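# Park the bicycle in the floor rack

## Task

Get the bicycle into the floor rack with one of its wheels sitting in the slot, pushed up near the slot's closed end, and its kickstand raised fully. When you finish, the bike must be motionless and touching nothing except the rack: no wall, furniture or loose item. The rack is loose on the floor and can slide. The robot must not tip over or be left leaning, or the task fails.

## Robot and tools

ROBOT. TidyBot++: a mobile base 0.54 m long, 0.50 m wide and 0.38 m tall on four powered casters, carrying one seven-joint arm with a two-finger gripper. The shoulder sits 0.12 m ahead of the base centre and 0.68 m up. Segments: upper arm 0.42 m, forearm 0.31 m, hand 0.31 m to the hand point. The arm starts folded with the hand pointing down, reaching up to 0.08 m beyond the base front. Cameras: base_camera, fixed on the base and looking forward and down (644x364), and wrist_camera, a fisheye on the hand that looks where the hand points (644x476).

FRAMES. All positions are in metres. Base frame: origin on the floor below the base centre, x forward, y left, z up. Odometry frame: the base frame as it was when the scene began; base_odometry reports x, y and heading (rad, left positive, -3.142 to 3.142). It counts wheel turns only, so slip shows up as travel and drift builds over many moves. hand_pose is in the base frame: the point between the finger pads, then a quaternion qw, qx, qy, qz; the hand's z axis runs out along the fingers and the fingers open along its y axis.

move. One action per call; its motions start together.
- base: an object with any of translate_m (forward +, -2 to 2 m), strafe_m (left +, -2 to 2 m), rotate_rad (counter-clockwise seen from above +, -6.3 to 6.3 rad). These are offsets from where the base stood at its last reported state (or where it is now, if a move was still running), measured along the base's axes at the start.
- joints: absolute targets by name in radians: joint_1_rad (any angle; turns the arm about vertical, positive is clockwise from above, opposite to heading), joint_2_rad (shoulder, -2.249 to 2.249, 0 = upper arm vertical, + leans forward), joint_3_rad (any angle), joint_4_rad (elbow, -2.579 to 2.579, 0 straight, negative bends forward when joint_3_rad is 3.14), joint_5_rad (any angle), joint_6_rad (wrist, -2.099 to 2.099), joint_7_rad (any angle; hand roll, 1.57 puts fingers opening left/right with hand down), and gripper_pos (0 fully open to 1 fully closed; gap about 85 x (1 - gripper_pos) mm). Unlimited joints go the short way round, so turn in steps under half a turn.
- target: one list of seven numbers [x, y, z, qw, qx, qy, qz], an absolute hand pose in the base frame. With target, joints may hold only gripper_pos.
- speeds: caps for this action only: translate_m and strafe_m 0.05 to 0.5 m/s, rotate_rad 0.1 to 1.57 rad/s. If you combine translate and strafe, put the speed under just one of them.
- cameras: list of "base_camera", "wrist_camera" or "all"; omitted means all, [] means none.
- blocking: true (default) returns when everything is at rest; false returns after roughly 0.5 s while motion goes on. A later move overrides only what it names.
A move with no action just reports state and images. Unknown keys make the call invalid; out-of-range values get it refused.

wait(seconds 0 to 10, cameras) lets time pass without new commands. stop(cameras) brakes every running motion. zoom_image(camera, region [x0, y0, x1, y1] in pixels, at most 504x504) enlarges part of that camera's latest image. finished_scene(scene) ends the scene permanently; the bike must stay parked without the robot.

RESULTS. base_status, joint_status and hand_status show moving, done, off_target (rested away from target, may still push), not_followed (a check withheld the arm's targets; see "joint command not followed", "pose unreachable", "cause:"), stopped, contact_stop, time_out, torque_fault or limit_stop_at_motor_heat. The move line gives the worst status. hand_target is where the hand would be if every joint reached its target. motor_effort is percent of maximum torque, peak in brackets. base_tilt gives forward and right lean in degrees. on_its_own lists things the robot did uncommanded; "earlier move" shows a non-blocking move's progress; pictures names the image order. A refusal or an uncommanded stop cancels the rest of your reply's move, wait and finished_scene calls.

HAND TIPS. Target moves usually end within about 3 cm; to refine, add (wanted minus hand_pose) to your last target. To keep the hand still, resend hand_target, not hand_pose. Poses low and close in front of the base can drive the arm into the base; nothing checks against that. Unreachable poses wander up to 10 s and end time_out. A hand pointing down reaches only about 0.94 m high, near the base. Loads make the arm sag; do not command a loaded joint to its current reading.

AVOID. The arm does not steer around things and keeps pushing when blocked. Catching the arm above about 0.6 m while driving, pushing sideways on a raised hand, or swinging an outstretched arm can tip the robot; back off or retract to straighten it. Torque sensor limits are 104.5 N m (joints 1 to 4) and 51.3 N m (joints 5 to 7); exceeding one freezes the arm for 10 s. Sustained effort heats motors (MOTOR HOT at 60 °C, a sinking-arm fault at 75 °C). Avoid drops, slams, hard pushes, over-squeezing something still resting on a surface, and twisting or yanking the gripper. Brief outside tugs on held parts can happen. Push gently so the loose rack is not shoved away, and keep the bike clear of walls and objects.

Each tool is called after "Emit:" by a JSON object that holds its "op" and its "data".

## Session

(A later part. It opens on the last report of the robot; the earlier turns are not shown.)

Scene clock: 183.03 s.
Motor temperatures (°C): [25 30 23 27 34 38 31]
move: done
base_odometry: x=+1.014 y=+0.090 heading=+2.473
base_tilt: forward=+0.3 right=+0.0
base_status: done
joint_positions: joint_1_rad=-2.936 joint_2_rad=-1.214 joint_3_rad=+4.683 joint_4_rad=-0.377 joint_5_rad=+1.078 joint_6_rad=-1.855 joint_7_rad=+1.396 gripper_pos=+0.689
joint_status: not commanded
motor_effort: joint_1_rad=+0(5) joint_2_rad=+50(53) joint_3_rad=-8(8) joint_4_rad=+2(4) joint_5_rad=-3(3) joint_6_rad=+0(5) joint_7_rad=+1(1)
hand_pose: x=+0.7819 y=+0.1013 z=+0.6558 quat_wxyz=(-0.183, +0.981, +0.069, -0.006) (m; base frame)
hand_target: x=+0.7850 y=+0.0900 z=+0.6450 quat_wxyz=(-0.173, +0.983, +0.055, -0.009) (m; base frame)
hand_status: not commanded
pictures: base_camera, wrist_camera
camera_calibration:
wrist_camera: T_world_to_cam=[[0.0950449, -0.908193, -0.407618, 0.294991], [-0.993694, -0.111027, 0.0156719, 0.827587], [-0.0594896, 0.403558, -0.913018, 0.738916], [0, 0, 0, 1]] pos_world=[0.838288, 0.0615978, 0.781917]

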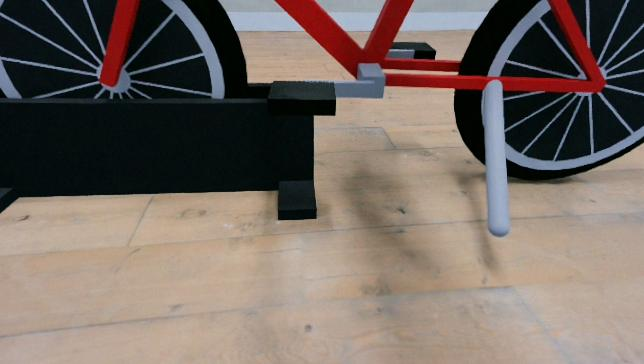

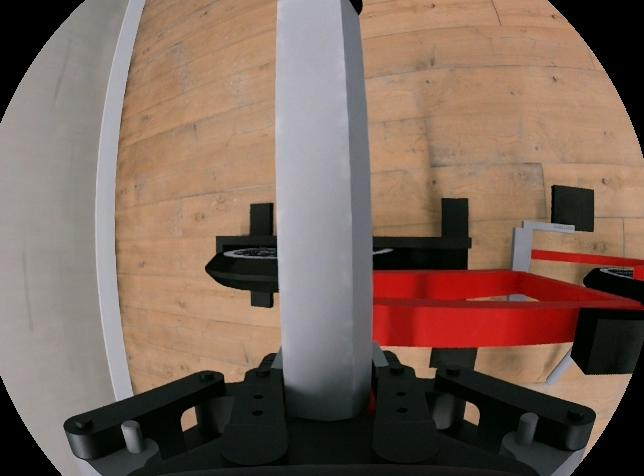

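Emit:
{"op": "move", "data": {"base": {"strafe_m": 0.02}, "speeds": {"strafe_m": 0.1}}}

Emit:
{"op": "zoom_image", "data": {"camera": "wrist_camera", "region": [180, 200, 300, 320]}}

Scene clock: 184.23 s.
Motor temperatures (°C): [25 30 23 27 34 38 31]
move: done
base_odometry: x=+1.002 y=+0.074 heading=+2.473
base_tilt: forward=+0.3 right=+0.0
base_status: done
joint_positions: joint_1_rad=-2.935 joint_2_rad=-1.214 joint_3_rad=+4.681 joint_4_rad=-0.377 joint_5_rad=+1.079 joint_6_rad=-1.856 joint_7_rad=+1.396 gripper_pos=+0.689
joint_status: not commanded
motor_effort: joint_1_rad=+0(5) joint_2_rad=+50(52) joint_3_rad=-8(8) joint_4_rad=+2(4) joint_5_rad=-2(3) joint_6_rad=-1(4) joint_7_rad=+1(1)
hand_pose: x=+0.7816 y=+0.1008 z=+0.6558 quat_wxyz=(-0.184, +0.981, +0.069, -0.006) (m; base frame)
hand_target: x=+0.7850 y=+0.0900 z=+0.6450 quat_wxyz=(-0.173, +0.983, +0.055, -0.009) (m; base frame)
hand_status: not commanded
pictures: base_camera, wrist_camera
camera_calibration:
wrist_camera: T_world_to_cam=[[0.0947019, -0.908095, -0.407915, 0.295103], [-0.993675, -0.111069, 0.0165676, 0.826661], [-0.0603517, 0.403766, -0.91287, 0.739648], [0, 0, 0, 1]] pos_world=[0.838124, 0.0611535, 0.781884]

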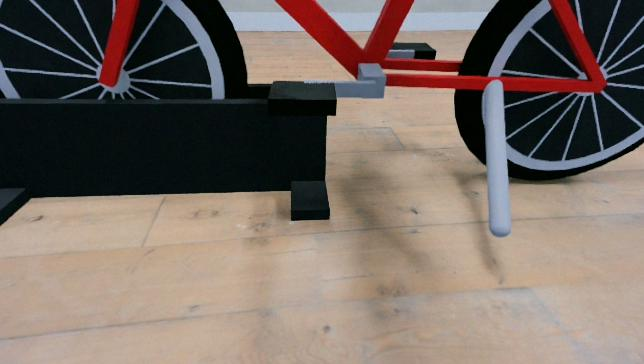

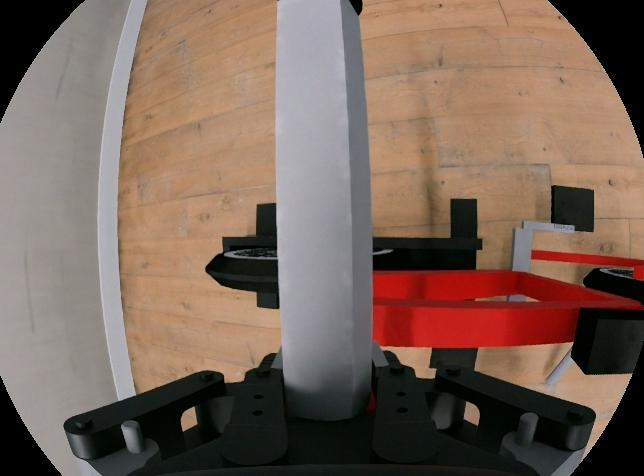

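Scaled by 4.200.

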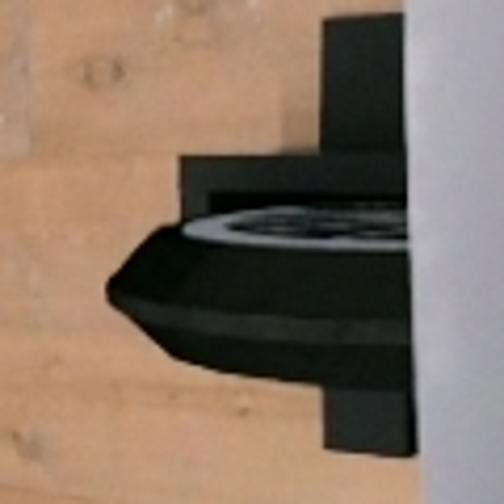

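Emit:
{"op": "move", "data": {"base": {"strafe_m": 0.02}, "speeds": {"strafe_m": 0.1}}}

Emit:
{"op": "zoom_image", "data": {"camera": "wrist_camera", "region": [180, 200, 300, 320]}}

Scene clock: 185.43 s.
Motor temperatures (°C): [25 30 23 27 34 38 31]
move: done
base_odometry: x=+0.989 y=+0.058 heading=+2.473
base_tilt: forward=+0.3 right=+0.0
base_status: done
joint_positions: joint_1_rad=-2.932 joint_2_rad=-1.215 joint_3_rad=+4.680 joint_4_rad=-0.377 joint_5_rad=+1.080 joint_6_rad=-1.858 joint_7_rad=+1.396 gripper_pos=+0.689
joint_status: not commanded
motor_effort: joint_1_rad=+1(5) joint_2_rad=+50(52) joint_3_rad=-6(8) joint_4_rad=+3(4) joint_5_rad=-1(4) joint_6_rad=+0(4) joint_7_rad=+1(2)
hand_pose: x=+0.7816 y=+0.0988 z=+0.6558 quat_wxyz=(-0.183, +0.981, +0.068, -0.006) (m; base frame)
hand_target: x=+0.7850 y=+0.0900 z=+0.6450 quat_wxyz=(-0.173, +0.983, +0.055, -0.009) (m; base frame)
hand_status: not commanded
pictures: base_camera, wrist_camera
camera_calibration:
wrist_camera: T_world_to_cam=[[0.0921595, -0.908525, -0.407541, 0.294996], [-0.993932, -0.108619, 0.0173781, 0.825864], [-0.0600549, 0.403466, -0.913022, 0.740372], [0, 0, 0, 1]] pos_world=[0.838128, 0.0590004, 0.781847]

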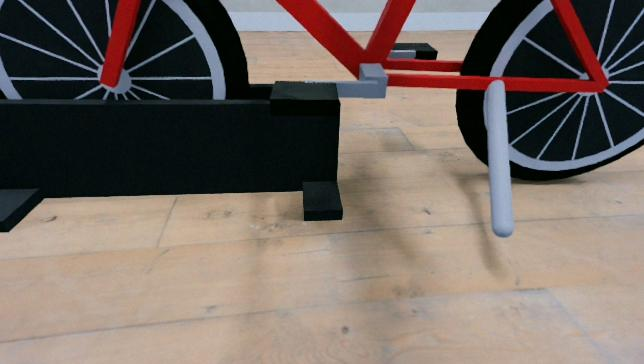

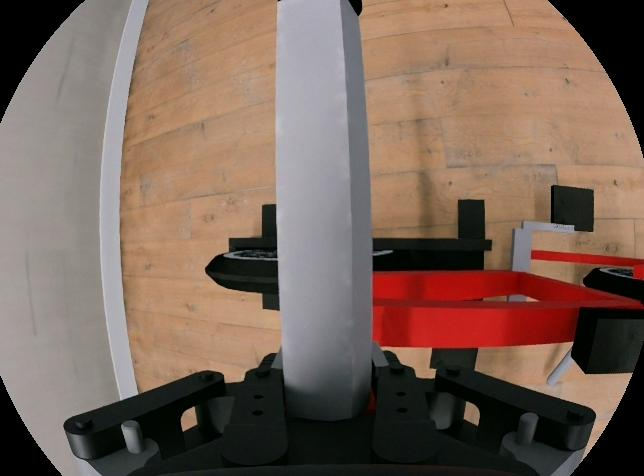

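Scaled by 4.200.

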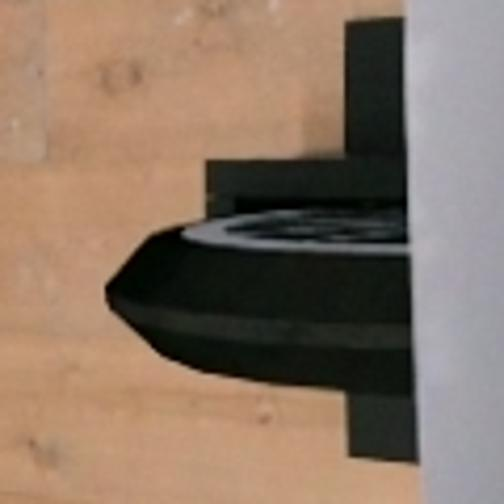

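Emit:
{"op": "move", "data": {"base": {"strafe_m": 0.03}, "speeds": {"strafe_m": 0.1}}}

Scene clock: 187.73 s.
Motor temperatures (°C): [25 30 23 27 34 38 31]
move: done
base_odometry: x=+0.970 y=+0.034 heading=+2.473
base_tilt: forward=+0.2 right=+0.0
base_status: done
joint_positions: joint_1_rad=-2.894 joint_2_rad=-1.214 joint_3_rad=+4.680 joint_4_rad=-0.377 joint_5_rad=+1.081 joint_6_rad=-1.865 joint_7_rad=+1.401 gripper_pos=+0.689
joint_status: not commanded
motor_effort: joint_1_rad=-5(8) joint_2_rad=+51(52) joint_3_rad=-6(8) joint_4_rad=+2(3) joint_5_rad=+1(3) joint_6_rad=+7(8) joint_7_rad=-3(4)
hand_pose: x=+0.7826 y=+0.0726 z=+0.6558 quat_wxyz=(-0.182, +0.982, +0.052, -0.006) (m; base frame)
hand_target: x=+0.7850 y=+0.0900 z=+0.6450 quat_wxyz=(-0.173, +0.983, +0.055, -0.009) (m; base frame)
hand_status: not commanded
pictures: base_camera, wrist_camera
camera_calibration:
wrist_camera: T_world_to_cam=[[0.0614296, -0.912085, -0.405374, 0.29401], [-0.996776, -0.0770648, 0.0223451, 0.820727], [-0.0516207, 0.402694, -0.913878, 0.745089], [0, 0, 0, 1]] pos_world=[0.838481, 0.0313684, 0.781765]

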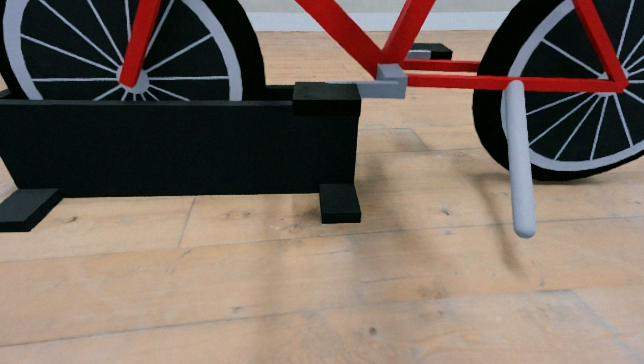

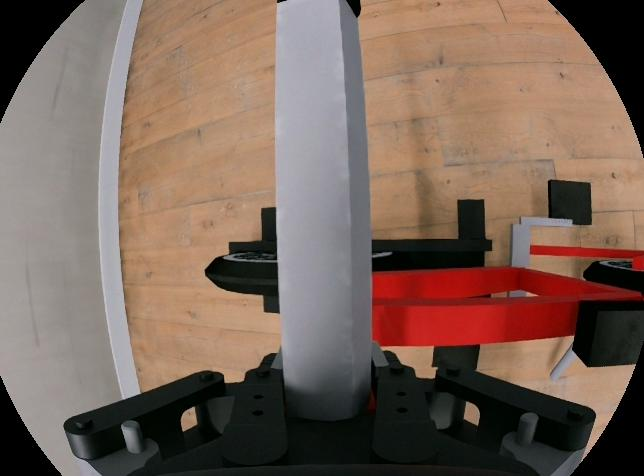

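Emit:
{"op": "move", "data": {"target": [0.785, 0.075, 0.647, -0.179, 0.982, 0.052, -0.007]}}

Emit:
{"op": "move", "data": {"joints": {"gripper_pos": 0.6}}}

Emit:
{"op": "wait", "data": {"seconds": 1}}

Scene clock: 188.57 s.
Motor temperatures (°C): [25 30 23 27 34 38 31]
move: done
base_odometry: x=+0.970 y=+0.034 heading=+2.473
base_tilt: forward=+0.2 right=+0.0
base_status: not commanded
joint_positions: joint_1_rad=-2.892 joint_2_rad=-1.214 joint_3_rad=+4.679 joint_4_rad=-0.378 joint_5_rad=+1.081 joint_6_rad=-1.865 joint_7_rad=+1.401 gripper_pos=+0.689
joint_status: not commanded
motor_effort: joint_1_rad=-1(5) joint_2_rad=+52(53) joint_3_rad=-5(6) joint_4_rad=+4(4) joint_5_rad=+3(4) joint_6_rad=+5(7) joint_7_rad=-1(3)
hand_pose: x=+0.7827 y=+0.0716 z=+0.6558 quat_wxyz=(-0.183, +0.982, +0.051, -0.006) (m; base frame)
hand_target: x=+0.7850 y=+0.0750 z=+0.6470 quat_wxyz=(-0.179, +0.982, +0.052, -0.007) (m; base frame)
hand_status: done (0.010 m and 0.4 deg from the pose sent, 0.009 m and 0.4 deg at the start)
pictures: base_camera, wrist_camera
camera_calibration:
wrist_camera: T_world_to_cam=[[0.0604293, -0.9119, -0.40594, 0.294296], [-0.996853, -0.0760387, 0.0224186, 0.820616], [-0.0513106, 0.403307, -0.913625, 0.744969], [0, 0, 0, 1]] pos_world=[0.838474, 0.0303153, 0.781691]

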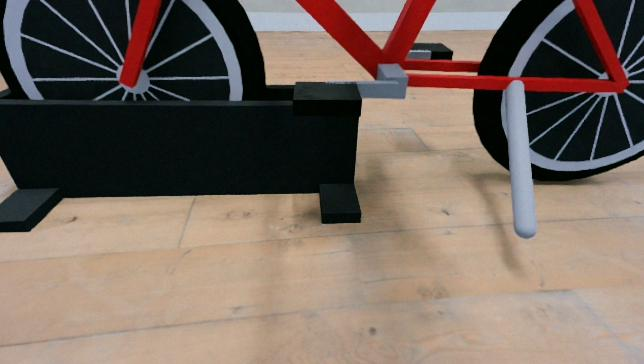

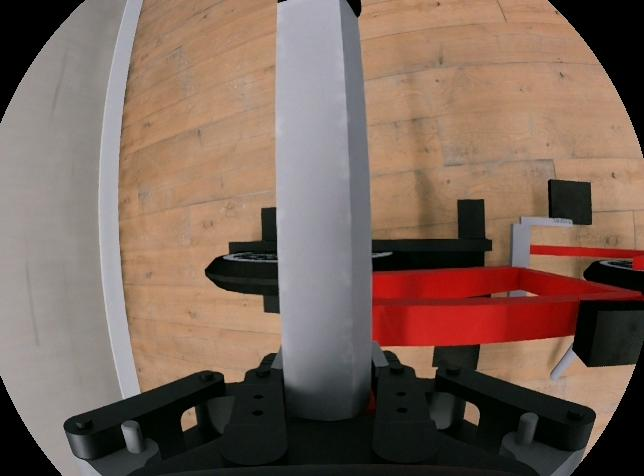

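Scene clock: 189.37 s.
Motor temperatures (°C): [25 30 23 27 34 38 31]
move: done
base_odometry: x=+0.970 y=+0.035 heading=+2.473
base_tilt: forward=+0.3 right=-0.1
base_status: not commanded
joint_positions: joint_1_rad=-2.893 joint_2_rad=-1.213 joint_3_rad=+4.679 joint_4_rad=-0.378 joint_5_rad=+1.088 joint_6_rad=-1.865 joint_7_rad=+1.401 gripper_pos=+0.600
joint_status: all done
motor_effort: joint_1_rad=+1(2) joint_2_rad=+47(52) joint_3_rad=-6(8) joint_4_rad=+3(3) joint_5_rad=-2(3) joint_6_rad=+2(6) joint_7_rad=+1(1)
hand_pose: x=+0.7832 y=+0.0700 z=+0.6559 quat_wxyz=(-0.179, +0.982, +0.051, -0.005) (m; base frame)
hand_target: x=+0.7850 y=+0.0750 z=+0.6470 quat_wxyz=(-0.179, +0.982, +0.052, -0.007) (m; base frame)
hand_status: not commanded
pictures: base_camera, wrist_camera
camera_calibration:
wrist_camera: T_world_to_cam=[[0.0594498, -0.914641, -0.399871, 0.289773], [-0.997056, -0.0738441, 0.0206721, 0.822219], [-0.0484357, 0.397465, -0.916338, 0.745647], [0, 0, 0, 1]] pos_world=[0.838687, 0.0293862, 0.78214]

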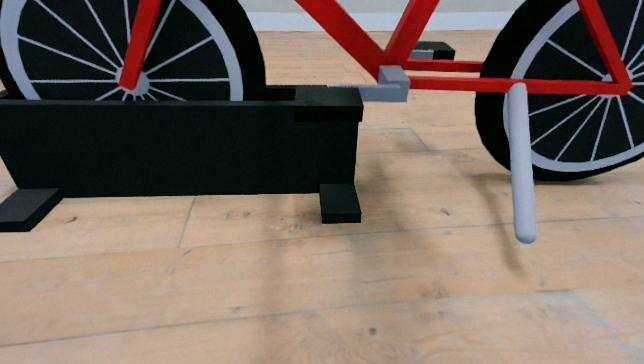

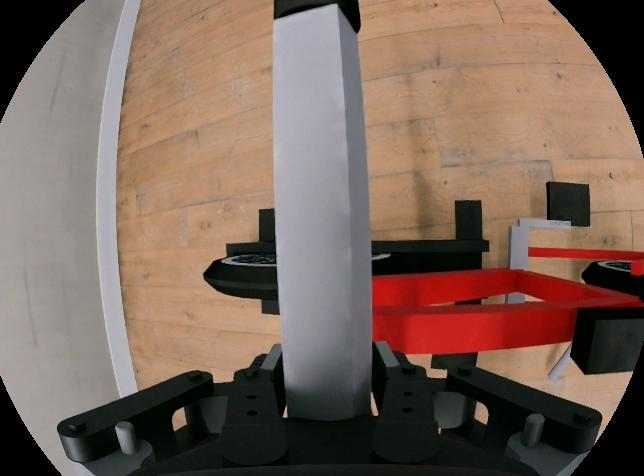

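Scene clock: 190.37 s.
Motor temperatures (°C): [25 30 23 27 34 38 31]
base_odometry: x=+0.970 y=+0.035 heading=+2.473
base_tilt: forward=+0.3 right=+0.0
base_status: not commanded
joint_positions: joint_1_rad=-2.892 joint_2_rad=-1.208 joint_3_rad=+4.679 joint_4_rad=-0.378 joint_5_rad=+1.088 joint_6_rad=-1.865 joint_7_rad=+1.401 gripper_pos=+0.600
joint_status: all done
motor_effort: joint_1_rad=-1(2) joint_2_rad=+46(52) joint_3_rad=-7(8) joint_4_rad=+2(3) joint_5_rad=-2(3) joint_6_rad=+0(6) joint_7_rad=+1(1)
hand_pose: x=+0.7834 y=+0.0699 z=+0.6590 quat_wxyz=(-0.179, +0.983, +0.051, -0.002) (m; base frame)
hand_target: x=+0.7850 y=+0.0750 z=+0.6470 quat_wxyz=(-0.179, +0.982, +0.052, -0.007) (m; base frame)
hand_status: not commanded
wait: 1.00 s; at rest by 0.43 s
pictures: base_camera, wrist_camera
camera_calibration:
wrist_camera: T_world_to_cam=[[0.0613173, -0.915134, -0.39846, 0.288589], [-0.997148, -0.0737631, 0.0159631, 0.82544], [-0.0440001, 0.396345, -0.917047, 0.745602], [0, 0, 0, 1]] pos_world=[0.838197, 0.0294689, 0.785567]

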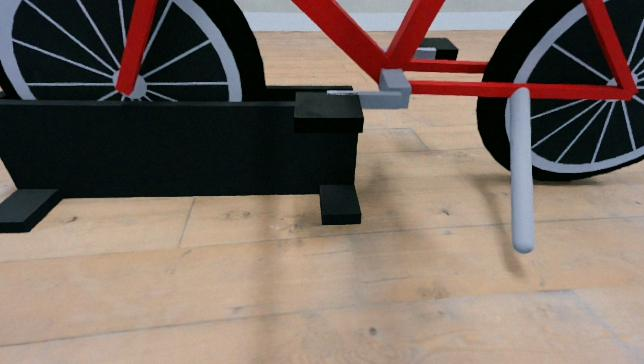

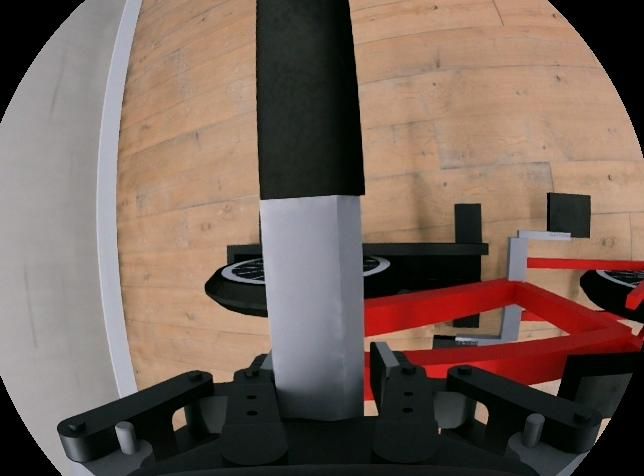

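Emit:
{"op": "move", "data": {"joints": {"gripper_pos": 0.0}, "cameras": []}}

Emit:
{"op": "move", "data": {"target": [0.72, 0.045, 0.75, -0.17, 0.982, 0.04, 0.06]}}

Scene clock: 191.47 s.
Motor temperatures (°C): [25 30 23 27 34 38 31]
move: done
base_odometry: x=+0.970 y=+0.035 heading=+2.473
base_tilt: forward=+0.2 right=+0.0
base_status: not commanded
joint_positions: joint_1_rad=-2.892 joint_2_rad=-1.208 joint_3_rad=+4.679 joint_4_rad=-0.378 joint_5_rad=+1.088 joint_6_rad=-1.865 joint_7_rad=+1.401 gripper_pos=+0.000
joint_status: all done
motor_effort: joint_1_rad=-1(1) joint_2_rad=+46(46) joint_3_rad=-7(7) joint_4_rad=+2(2) joint_5_rad=-2(3) joint_6_rad=+0(1) joint_7_rad=+1(1)
hand_pose: x=+0.7834 y=+0.0699 z=+0.6590 quat_wxyz=(-0.179, +0.983, +0.051, -0.002) (m; base frame)
hand_target: x=+0.7850 y=+0.0750 z=+0.6470 quat_wxyz=(-0.179, +0.982, +0.052, -0.007) (m; base frame)
hand_status: not commanded
pictures: none
No camera images: "cameras" was empty.

Scene clock: 193.13 s.
Motor temperatures (°C): [25 30 23 27 34 38 31]
move: off_target
base_odometry: x=+0.970 y=+0.035 heading=+2.473
base_tilt: forward=+0.3 right=+0.0
base_status: not commanded
joint_positions: joint_1_rad=-2.602 joint_2_rad=-0.988 joint_3_rad=+4.679 joint_4_rad=-0.837 joint_5_rad=+0.889 joint_6_rad=-1.783 joint_7_rad=+1.238 gripper_pos=+0.000
joint_status: not commanded
motor_effort: joint_1_rad=+1(2) joint_2_rad=+40(52) joint_3_rad=-12(12) joint_4_rad=+8(8) joint_5_rad=-1(3) joint_6_rad=+2(2) joint_7_rad=+1(1)
hand_pose: x=+0.7088 y=+0.0343 z=+0.7492 quat_wxyz=(-0.142, +0.986, +0.069, +0.045) (m; base frame)
hand_target: x=+0.7200 y=+0.0450 z=+0.7500 quat_wxyz=(-0.170, +0.983, +0.040, +0.060) (m; base frame)
hand_status: off_target (0.016 m and 4.9 deg from the pose sent, 0.114 m and 7.3 deg at the start)
pictures: base_camera, wrist_camera
camera_calibration:
wrist_camera: T_world_to_cam=[[0.11552, -0.938495, -0.325395, 0.204096], [-0.992214, -0.0936783, -0.0820659, 0.817622], [0.046536, 0.332342, -0.94201, 0.795895], [0, 0, 0, 1]] pos_world=[0.750641, 0.00362664, 0.883252]

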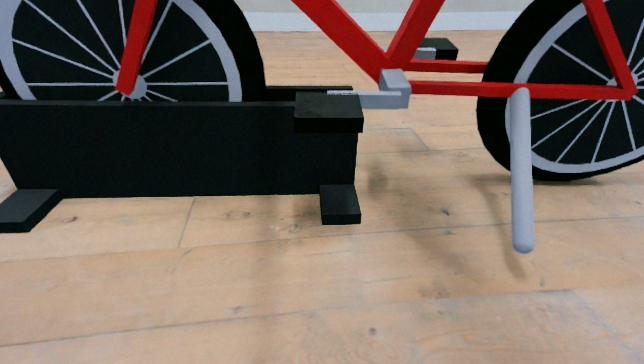

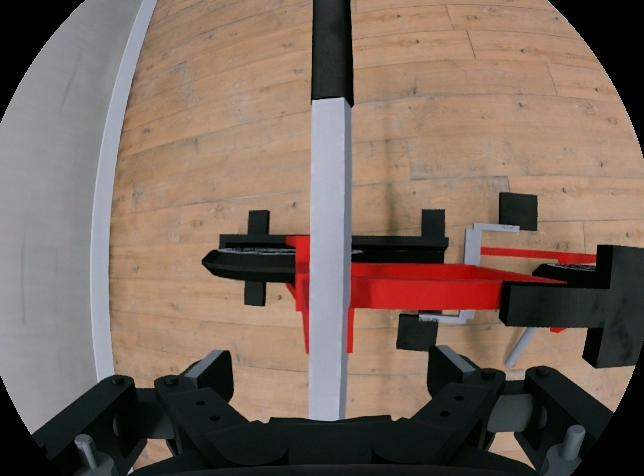

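Emit:
{"op": "move", "data": {"base": {"translate_m": -0.3}, "cameras": []}}

Emit:
{"op": "move", "data": {"joints": {"joint_1_rad": 0, "joint_2_rad": -0.366, "joint_3_rad": 3.111, "joint_4_rad": -2.54, "joint_5_rad": 0.018, "joint_6_rad": -0.847, "joint_7_rad": 1.54, "gripper_pos": 1.0}}}

Emit:
{"op": "move", "data": {"base": {"strafe_m": -0.28}}}

Scene clock: 196.17 s.
Motor temperatures (°C): [25 30 23 27 34 38 31]
move: done
base_odometry: x=+1.206 y=-0.152 heading=+2.472
base_tilt: forward=+0.3 right=+0.0
base_status: done
joint_positions: joint_1_rad=-2.598 joint_2_rad=-0.980 joint_3_rad=+4.679 joint_4_rad=-0.840 joint_5_rad=+0.884 joint_6_rad=-1.777 joint_7_rad=+1.237 gripper_pos=+0.000
joint_status: not commanded
motor_effort: joint_1_rad=+1(3) joint_2_rad=+40(44) joint_3_rad=-11(12) joint_4_rad=+8(9) joint_5_rad=-1(2) joint_6_rad=+1(2) joint_7_rad=+1(1)
hand_pose: x=+0.7088 y=+0.0350 z=+0.7529 quat_wxyz=(-0.142, +0.986, +0.068, +0.050) (m; base frame)
hand_target: x=+0.7200 y=+0.0450 z=+0.7500 quat_wxyz=(-0.170, +0.983, +0.040, +0.060) (m; base frame)
hand_status: not commanded
pictures: none
No camera images: "cameras" was empty.

Scene clock: 199.70 s.
Motor temperatures (°C): [25 30 23 27 34 38 31]
move: done
base_odometry: x=+1.206 y=-0.152 heading=+2.472
base_tilt: forward=+0.2 right=+0.0
base_status: not commanded
joint_positions: joint_1_rad=-0.018 joint_2_rad=-0.387 joint_3_rad=+3.139 joint_4_rad=-2.526 joint_5_rad=+0.071 joint_6_rad=-0.921 joint_7_rad=+1.493 gripper_pos=+0.999
joint_status: all done
motor_effort: joint_1_rad=+1(3) joint_2_rad=+1(41) joint_3_rad=+0(14) joint_4_rad=+15(20) joint_5_rad=+1(3) joint_6_rad=+1(6) joint_7_rad=+1(2)
hand_pose: x=+0.2513 y=-0.0137 z=+0.5926 quat_wxyz=(+0.028, +0.999, -0.008, +0.042) (m; base frame)
hand_target: x=+0.2645 y=+0.0003 z=+0.5872 quat_wxyz=(+0.011, +0.998, +0.005, +0.061) (m; base frame)
hand_status: not commanded
pictures: base_camera, wrist_camera
camera_calibration:
wrist_camera: T_world_to_cam=[[-0.0509189, -0.998702, 0.00104206, 0.00851238], [-0.99632, 0.0507254, -0.0690941, 0.341707], [0.0689515, -0.00455642, -0.99761, 0.708355], [0, 0, 0, 1]] pos_world=[0.292041, -0.00560432, 0.730263]

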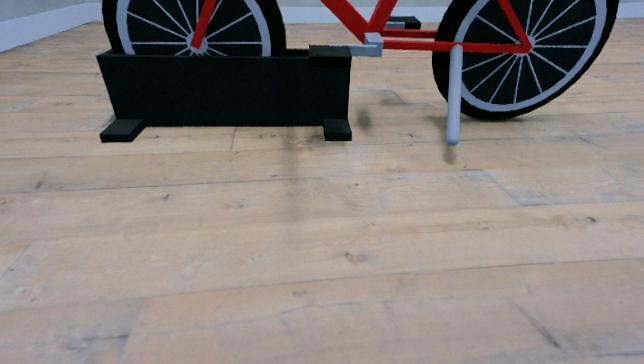

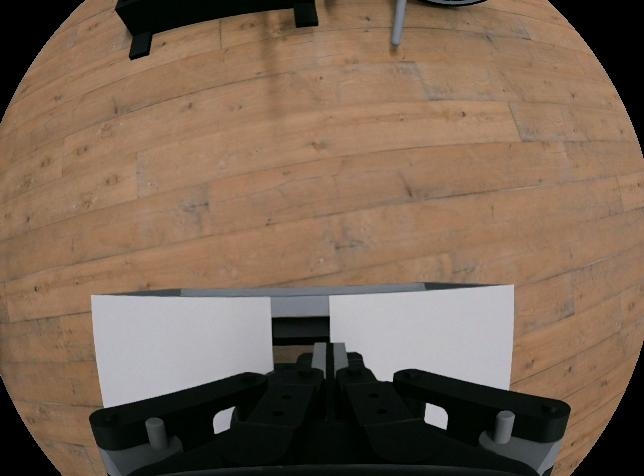

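Scene clock: 201.37 s.
Motor temperatures (°C): [25 30 23 27 34 38 31]
move: done
base_odometry: x=+1.380 y=+0.068 heading=+2.472
base_tilt: forward=+0.2 right=+0.0
base_status: done
joint_positions: joint_1_rad=-0.017 joint_2_rad=-0.385 joint_3_rad=+3.135 joint_4_rad=-2.526 joint_5_rad=+0.065 joint_6_rad=-0.919 joint_7_rad=+1.494 gripper_pos=+0.999
joint_status: not commanded
motor_effort: joint_1_rad=+1(1) joint_2_rad=+1(1) joint_3_rad=+0(2) joint_4_rad=+15(15) joint_5_rad=+2(3) joint_6_rad=+0(1) joint_7_rad=+1(1)
hand_pose: x=+0.2516 y=-0.0119 z=+0.5923 quat_wxyz=(+0.026, +0.999, -0.008, +0.042) (m; base frame)
hand_target: x=+0.2645 y=+0.0003 z=+0.5872 quat_wxyz=(+0.011, +0.998, +0.005, +0.061) (m; base frame)
hand_status: not commanded
pictures: base_camera, wrist_camera
camera_calibration:
wrist_camera: T_world_to_cam=[[-0.0508355, -0.998702, -0.00304926, 0.0127616], [-0.996305, 0.0509246, -0.069165, 0.341939], [0.0692305, -0.000478043, -0.997601, 0.708048], [0, 0, 0, 1]] pos_world=[0.292306, -0.00432956, 0.730038]

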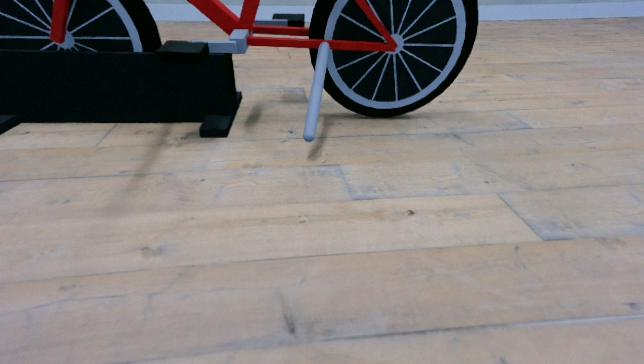

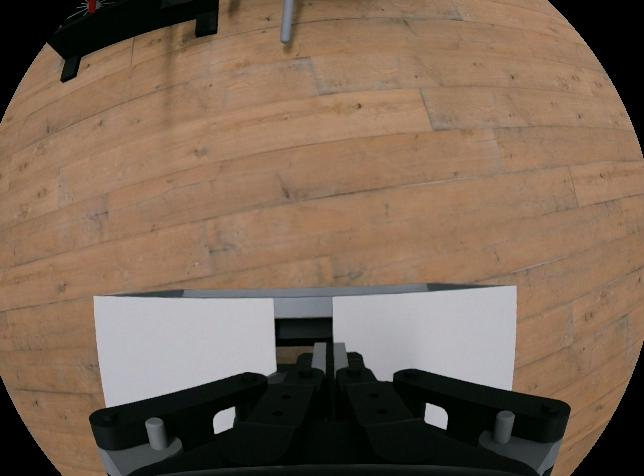

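Emit:
{"op": "move", "data": {"base": {"translate_m": 0.1}, "target": [0.74, 0.13, 0.25, 0, 0.924, 0, 0.383]}}

Emit:
{"op": "move", "data": {"target": [0.85, 0.12, 0.09, 0, 0.924, 0, 0.383]}}

Scene clock: 204.80 s.
Motor temperatures (°C): [25 30 23 27 34 38 31]
move: off_target
base_odometry: x=+1.301 y=+0.130 heading=+2.471
base_tilt: forward=+0.3 right=-0.1
base_status: done
joint_positions: joint_1_rad=-0.360 joint_2_rad=+1.299 joint_3_rad=+3.205 joint_4_rad=-1.793 joint_5_rad=-0.228 joint_6_rad=+0.641 joint_7_rad=+1.494 gripper_pos=+0.999
joint_status: not commanded
motor_effort: joint_1_rad=+1(1) joint_2_rad=-40(42) joint_3_rad=+1(2) joint_4_rad=+5(17) joint_5_rad=+1(2) joint_6_rad=+6(6) joint_7_rad=+1(1)
hand_pose: x=+0.7206 y=+0.1432 z=+0.2432 quat_wxyz=(-0.010, +0.938, +0.026, +0.345) (m; base frame)
hand_target: x=+0.7400 y=+0.1300 z=+0.2500 quat_wxyz=(+0.000, +0.924, +0.000, +0.383) (m; base frame)
hand_status: off_target (0.024 m and 5.7 deg from the pose sent, 0.613 m and 40.3 deg at the start)
pictures: base_camera, wrist_camera
camera_calibration:
wrist_camera: T_world_to_cam=[[0.0609339, -0.996077, -0.064163, 0.124352], [-0.773629, -0.00651174, -0.633606, 0.762238], [0.630702, 0.0882464, -0.770991, -0.145073], [0, 0, 0, 1]] pos_world=[0.67361, 0.14163, 0.379087]

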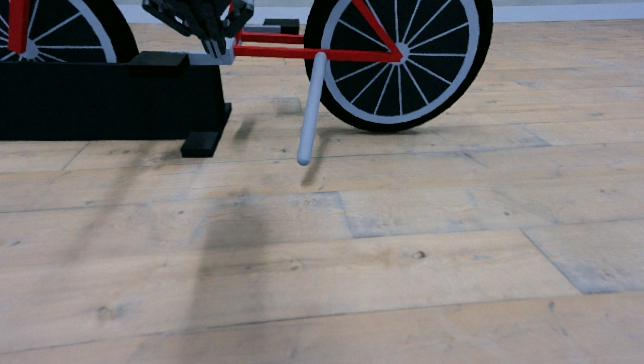

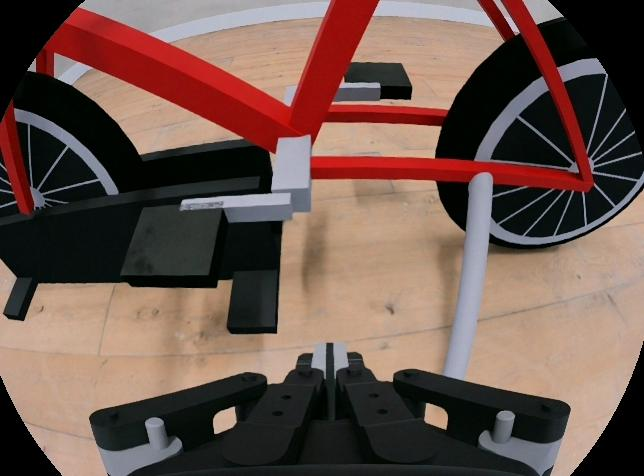

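Scene clock: 206.80 s.
Motor temperatures (°C): [25 30 23 27 34 38 31]
move: off_target
base_odometry: x=+1.301 y=+0.130 heading=+2.471
base_tilt: forward=+0.2 right=+0.0
base_status: not commanded
joint_positions: joint_1_rad=-0.321 joint_2_rad=+1.727 joint_3_rad=+3.263 joint_4_rad=-1.045 joint_5_rad=-0.272 joint_6_rad=+0.471 joint_7_rad=+1.494 gripper_pos=+0.999
joint_status: not commanded
motor_effort: joint_1_rad=+1(1) joint_2_rad=-47(48) joint_3_rad=+1(2) joint_4_rad=+11(11) joint_5_rad=+1(2) joint_6_rad=+7(7) joint_7_rad=+1(1)
hand_pose: x=+0.8663 y=+0.1536 z=+0.1203 quat_wxyz=(-0.025, +0.909, +0.009, +0.415) (m; base frame)
hand_target: x=+0.8500 y=+0.1200 z=+0.0900 quat_wxyz=(+0.000, +0.924, +0.000, +0.383) (m; base frame)
hand_status: off_target (0.048 m and 5.1 deg from the pose sent, 0.202 m and 5.7 deg at the start)
pictures: base_camera, wrist_camera
camera_calibration:
wrist_camera: T_world_to_cam=[[0.0507457, -0.993737, -0.0995618, 0.130647], [-0.669344, 0.0401468, -0.741867, 0.712631], [0.741218, 0.104288, -0.663114, -0.443835], [0, 0, 0, 1]] pos_world=[0.799343, 0.147505, 0.247372]

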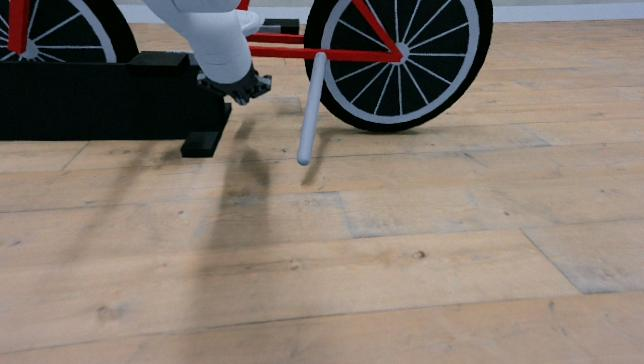

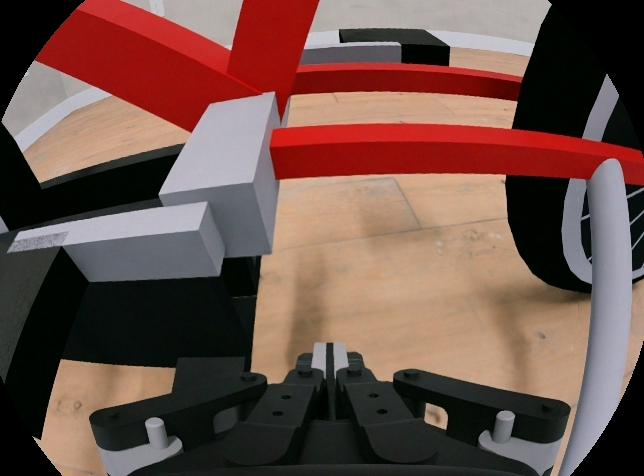

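Emit:
{"op": "move", "data": {"target": [0.875, 0.09, 0.055, 0, 0.924, 0, 0.383]}}

Scene clock: 208.43 s.
Motor temperatures (°C): [25 30 23 27 34 38 31]
move: off_target
base_odometry: x=+1.301 y=+0.130 heading=+2.471
base_tilt: forward=+0.2 right=+0.0
base_status: not commanded
joint_positions: joint_1_rad=-0.241 joint_2_rad=+1.846 joint_3_rad=+3.279 joint_4_rad=-0.817 joint_5_rad=-0.272 joint_6_rad=+0.369 joint_7_rad=+1.494 gripper_pos=+0.999
joint_status: not commanded
motor_effort: joint_1_rad=+1(2) joint_2_rad=-48(49) joint_3_rad=+1(2) joint_4_rad=+12(13) joint_5_rad=+1(2) joint_6_rad=+7(7) joint_7_rad=+1(1)
hand_pose: x=+0.8962 y=+0.1097 z=+0.0859 quat_wxyz=(-0.022, +0.909, -0.017, +0.417) (m; base frame)
hand_target: x=+0.8750 y=+0.0900 z=+0.0550 quat_wxyz=(+0.000, +0.924, +0.000, +0.383) (m; base frame)
hand_status: off_target (0.042 m and 5.3 deg from the pose sent, 0.092 m and 5.1 deg at the start)
pictures: base_camera, wrist_camera
camera_calibration:
wrist_camera: T_world_to_cam=[[0.00164014, -0.993453, -0.114228, 0.127371], [-0.664262, 0.0843033, -0.742731, 0.699541], [0.747498, 0.0770956, -0.659775, -0.487084], [0, 0, 0, 1]] pos_world=[0.828564, 0.105115, 0.212754]

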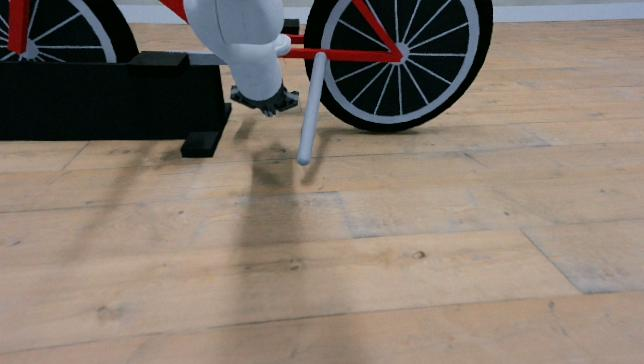

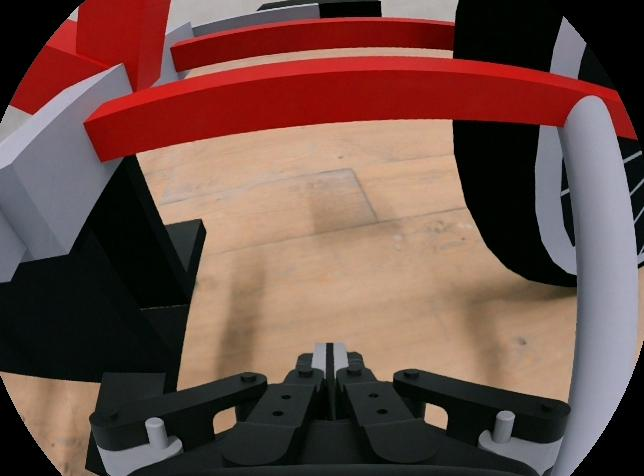

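Emit:
{"op": "move", "data": {"target": [0.87, 0.03, 0.035, 0, 0.924, 0, 0.383]}}

Emit:
{"op": "move", "data": {"target": [0.87, -0.03, 0.04, 0, 0.924, 0, 0.383]}}

Scene clock: 209.70 s.
Motor temperatures (°C): [25 30 23 27 34 38 31]
move: off_target
base_odometry: x=+1.301 y=+0.130 heading=+2.472
base_tilt: forward=+0.3 right=+0.0
base_status: not commanded
joint_positions: joint_1_rad=-0.167 joint_2_rad=+1.864 joint_3_rad=+3.207 joint_4_rad=-0.785 joint_5_rad=-0.127 joint_6_rad=+0.369 joint_7_rad=+1.494 gripper_pos=+0.999
joint_status: not commanded
motor_effort: joint_1_rad=+12(13) joint_2_rad=-44(48) joint_3_rad=+5(6) joint_4_rad=+11(13) joint_5_rad=-1(2) joint_6_rad=+6(7) joint_7_rad=+1(1)
hand_pose: x=+0.9014 y=+0.0955 z=+0.0811 quat_wxyz=(-0.030, +0.908, -0.001, +0.418) (m; base frame)
hand_target: x=+0.8700 y=+0.0300 z=+0.0350 quat_wxyz=(+0.000, +0.924, +0.000, +0.383) (m; base frame)
hand_status: off_target (0.086 m and 5.6 deg from the pose sent, 0.098 m and 5.3 deg at the start)
pictures: base_camera, wrist_camera
camera_calibration:
wrist_camera: T_world_to_cam=[[0.0384722, -0.992448, -0.116478, 0.0795434], [-0.664517, 0.0616446, -0.744727, 0.703224], [0.746283, 0.106053, -0.657126, -0.494963], [0, 0, 0, 1]] pos_world=[0.833626, 0.088085, 0.207722]

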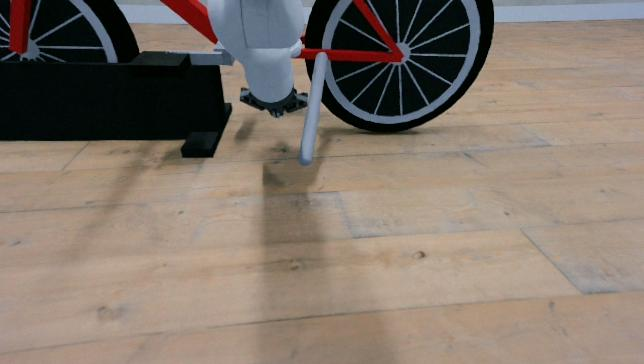

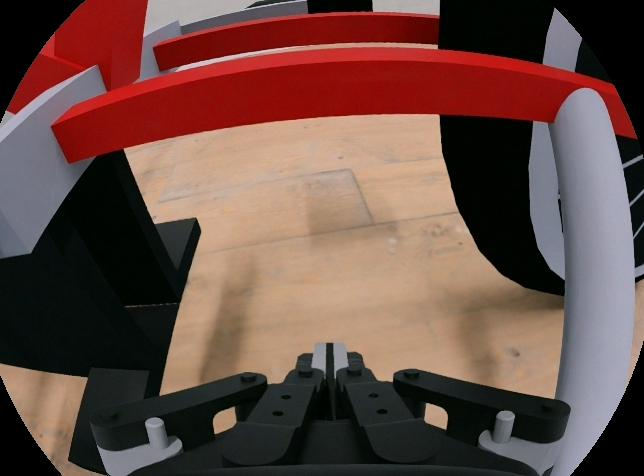

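Scene clock: 211.17 s.
Motor temperatures (°C): [25 30 23 27 34 38 31]
move: off_target
base_odometry: x=+1.301 y=+0.130 heading=+2.472
base_tilt: forward=+0.3 right=-0.1
base_status: not commanded
joint_positions: joint_1_rad=-0.041 joint_2_rad=+1.864 joint_3_rad=+3.098 joint_4_rad=-0.790 joint_5_rad=+0.085 joint_6_rad=+0.369 joint_7_rad=+1.494 gripper_pos=+0.999
joint_status: not commanded
motor_effort: joint_1_rad=+16(21) joint_2_rad=-45(47) joint_3_rad=+6(9) joint_4_rad=+10(14) joint_5_rad=-2(3) joint_6_rad=+5(7) joint_7_rad=+1(1)
hand_pose: x=+0.9029 y=+0.0582 z=+0.0799 quat_wxyz=(-0.038, +0.909, +0.012, +0.414) (m; base frame)
hand_target: x=+0.8700 y=-0.0300 z=+0.0400 quat_wxyz=(+0.000, +0.924, +0.000, +0.383) (m; base frame)
hand_status: off_target (0.102 m and 6.1 deg from the pose sent, 0.136 m and 5.6 deg at the start)
pictures: base_camera, wrist_camera
camera_calibration:
wrist_camera: T_world_to_cam=[[0.0667967, -0.990442, -0.120677, 0.0170241], [-0.671154, 0.0448944, -0.739957, 0.712198], [0.738303, 0.13042, -0.66174, -0.48675], [0, 0, 0, 1]] pos_world=[0.836226, 0.0483696, 0.206948]

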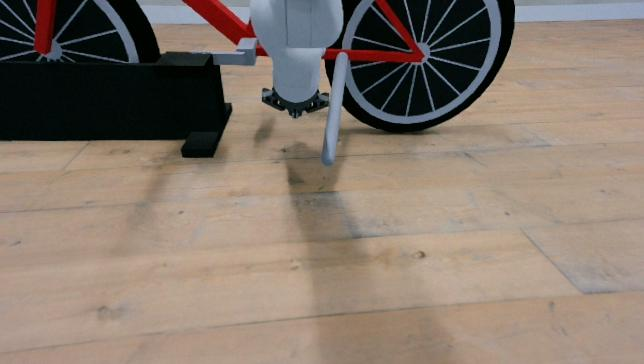

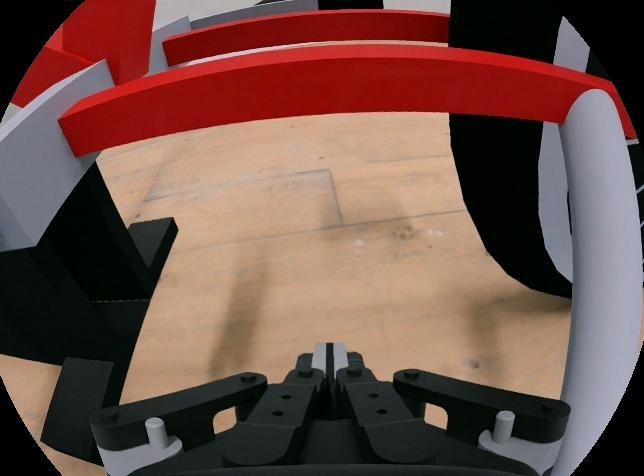

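Emit:
{"op": "move", "data": {"target": [0.80, 0.16, 0.16, 0, 0.924, 0, 0.383], "cameras": []}}

Emit:
{"op": "move", "data": {"target": [0.66, 0.14, 0.35, 0, 0.924, 0, 0.383], "cameras": []}}

Emit:
{"op": "move", "data": {"joints": {"joint_1_rad": 0, "joint_2_rad": -0.366, "joint_3_rad": 3.111, "joint_4_rad": -2.54, "joint_5_rad": 0.018, "joint_6_rad": -0.847, "joint_7_rad": 1.54}, "base": {"translate_m": -0.1}}}

Emit:
{"op": "move", "data": {"base": {"strafe_m": -1.05, "rotate_rad": 1.67}, "joints": {"joint_6_rad": -0.3}}}

Scene clock: 214.50 s.
Motor temperatures (°C): [25 30 23 27 34 38 31]
move: off_target
base_odometry: x=+1.301 y=+0.130 heading=+2.472
base_tilt: forward=+0.3 right=+0.0
base_status: not commanded
joint_positions: joint_1_rad=-0.417 joint_2_rad=+1.553 joint_3_rad=+3.256 joint_4_rad=-1.357 joint_5_rad=-0.317 joint_6_rad=+0.463 joint_7_rad=+1.494 gripper_pos=+0.999
joint_status: not commanded
motor_effort: joint_1_rad=+1(16) joint_2_rad=-45(49) joint_3_rad=+2(6) joint_4_rad=+8(11) joint_5_rad=+1(3) joint_6_rad=+5(6) joint_7_rad=+1(1)
hand_pose: x=+0.7881 y=+0.1820 z=+0.1499 quat_wxyz=(-0.015, +0.936, +0.020, +0.352) (m; base frame)
hand_target: x=+0.8000 y=+0.1600 z=+0.1600 quat_wxyz=(+0.000, +0.924, +0.000, +0.383) (m; base frame)
hand_status: off_target (0.027 m and 4.8 deg from the pose sent, 0.165 m and 6.1 deg at the start)
pictures: none
No camera images: "cameras" was empty.

Scene clock: 216.53 s.
Motor temperatures (°C): [25 30 23 27 34 38 31]
move: off_target
base_odometry: x=+1.301 y=+0.130 heading=+2.472
base_tilt: forward=+0.2 right=+0.0
base_status: not commanded
joint_positions: joint_1_rad=-0.463 joint_2_rad=+1.078 joint_3_rad=+3.256 joint_4_rad=-2.121 joint_5_rad=-0.317 joint_6_rad=+0.732 joint_7_rad=+1.475 gripper_pos=+0.999
joint_status: not commanded
motor_effort: joint_1_rad=+1(1) joint_2_rad=-35(45) joint_3_rad=+2(3) joint_4_rad=+3(8) joint_5_rad=+0(2) joint_6_rad=+5(6) joint_7_rad=+1(1)
hand_pose: x=+0.6524 y=+0.1232 z=+0.3332 quat_wxyz=(+0.020, +0.936, +0.017, +0.351) (m; base frame)
hand_target: x=+0.6600 y=+0.1400 z=+0.3500 quat_wxyz=(+0.000, +0.924, +0.000, +0.383) (m; base frame)
hand_status: off_target (0.025 m and 4.9 deg from the pose sent, 0.241 m and 4.8 deg at the start)
pictures: none
No camera images: "cameras" was empty.

Scene clock: 219.63 s.
Motor temperatures (°C): [25 30 23 27 34 38 31]
move: done
base_odometry: x=+1.380 y=+0.068 heading=+2.472
base_tilt: forward=+0.2 right=+0.0
base_status: done
joint_positions: joint_1_rad=-0.018 joint_2_rad=-0.350 joint_3_rad=+3.139 joint_4_rad=-2.527 joint_5_rad=-0.034 joint_6_rad=-0.775 joint_7_rad=+1.494 gripper_pos=+0.999
joint_status: all done
motor_effort: joint_1_rad=+1(3) joint_2_rad=-1(37) joint_3_rad=+0(3) joint_4_rad=+15(17) joint_5_rad=+1(2) joint_6_rad=+1(7) joint_7_rad=+1(2)
hand_pose: x=+0.2916 y=+0.0122 z=+0.5924 quat_wxyz=(-0.017, +0.995, -0.039, +0.094) (m; base frame)
hand_target: x=+0.2645 y=+0.0003 z=+0.5872 quat_wxyz=(+0.011, +0.998, +0.005, +0.061) (m; base frame)
hand_status: not commanded
pictures: base_camera, wrist_camera
camera_calibration:
wrist_camera: T_world_to_cam=[[-0.10072, -0.990069, -0.098074, 0.10961], [-0.979114, 0.116136, -0.166879, 0.432681], [0.176612, 0.0792175, -0.981088, 0.663308], [0, 0, 0, 1]] pos_world=[0.317536, 0.0057256, 0.733719]

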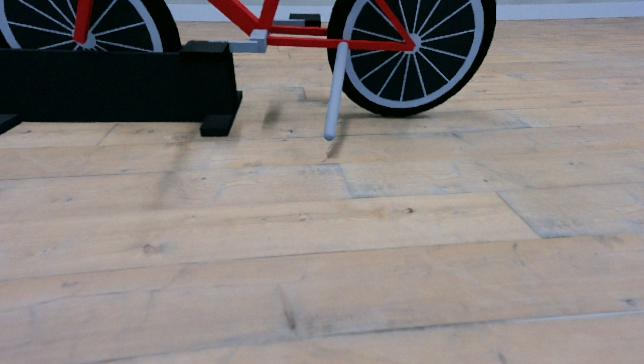

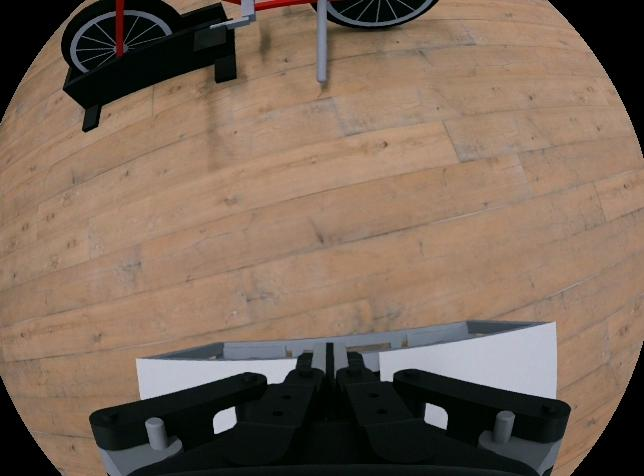

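Scene clock: 223.20 s.
Motor temperatures (°C): [25 30 23 27 34 38 31]
move: done
base_odometry: x=+2.032 y=+0.892 heading=-2.141
base_tilt: forward=+0.2 right=+0.0
base_status: done
joint_positions: joint_1_rad=-0.016 joint_2_rad=-0.362 joint_3_rad=+3.135 joint_4_rad=-2.537 joint_5_rad=-0.032 joint_6_rad=-0.358 joint_7_rad=+1.494 gripper_pos=+0.999
joint_status: all done
motor_effort: joint_1_rad=+1(1) joint_2_rad=-3(6) joint_3_rad=+1(1) joint_4_rad=+17(19) joint_5_rad=+1(2) joint_6_rad=+5(6) joint_7_rad=+1(1)
hand_pose: x=+0.4062 y=+0.0111 z=+0.6410 quat_wxyz=(-0.023, +0.953, -0.038, +0.298) (m; base frame)
hand_target: x=+0.4196 y=+0.0080 z=+0.6517 quat_wxyz=(+0.001, +0.945, +0.008, +0.328) (m; base frame)
hand_status: not commanded
pictures: base_camera, wrist_camera
camera_calibration:
wrist_camera: T_world_to_cam=[[-0.0602631, -0.989672, -0.130066, 0.128868], [-0.826475, 0.122539, -0.549476, 0.736259], [0.559739, 0.0743828, -0.825324, 0.435401], [0, 0, 0, 1]] pos_world=[0.372555, 0.00492969, 0.780664]

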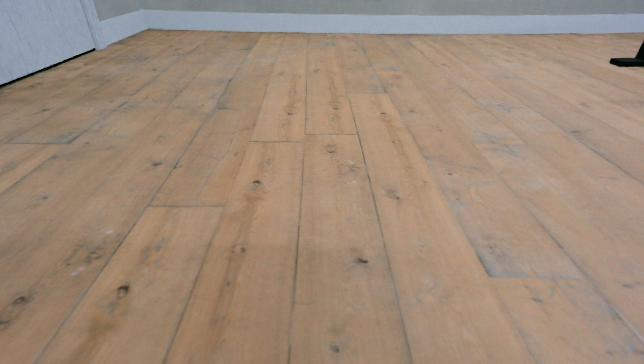

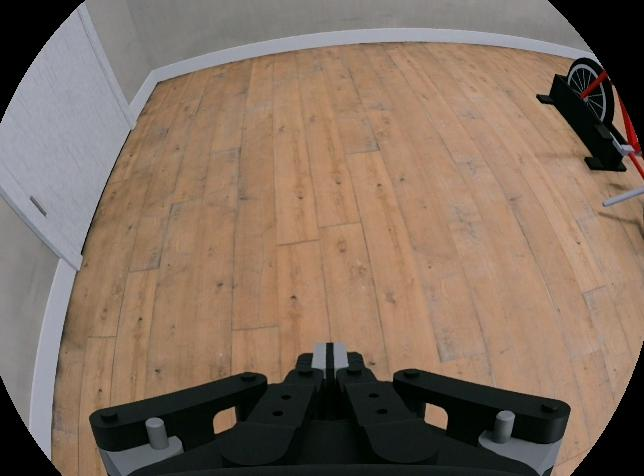

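Emit:
{"op": "move", "data": {"base": {"strafe_m": -1.1}}}

Scene clock: 226.47 s.
Motor temperatures (°C): [25 30 23 27 34 38 31]
move: done
base_odometry: x=+1.106 y=+1.486 heading=-2.141
base_tilt: forward=+0.3 right=+0.0
base_status: done
joint_positions: joint_1_rad=-0.016 joint_2_rad=-0.362 joint_3_rad=+3.133 joint_4_rad=-2.537 joint_5_rad=-0.031 joint_6_rad=-0.358 joint_7_rad=+1.494 gripper_pos=+0.999
joint_status: not commanded
motor_effort: joint_1_rad=+1(1) joint_2_rad=-3(3) joint_3_rad=+1(2) joint_4_rad=+17(18) joint_5_rad=+1(2) joint_6_rad=+5(5) joint_7_rad=+1(1)
hand_pose: x=+0.4062 y=+0.0113 z=+0.6410 quat_wxyz=(-0.023, +0.953, -0.037, +0.298) (m; base frame)
hand_target: x=+0.4196 y=+0.0080 z=+0.6517 quat_wxyz=(+0.001, +0.945, +0.008, +0.328) (m; base frame)
hand_status: not commanded
pictures: base_camera, wrist_camera
camera_calibration:
wrist_camera: T_world_to_cam=[[-0.0581308, -0.990007, -0.128481, 0.127233], [-0.826718, 0.119881, -0.549696, 0.736464], [0.559605, 0.074263, -0.825425, 0.43551], [0, 0, 0, 1]] pos_world=[0.372531, 0.00533076, 0.780659]

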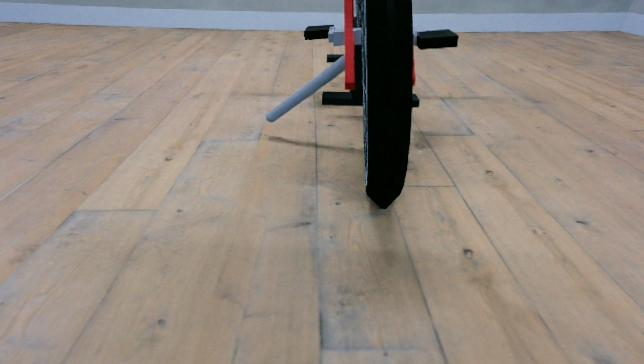

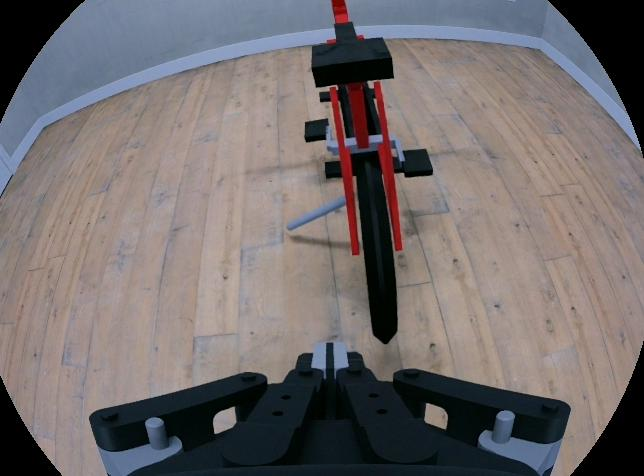

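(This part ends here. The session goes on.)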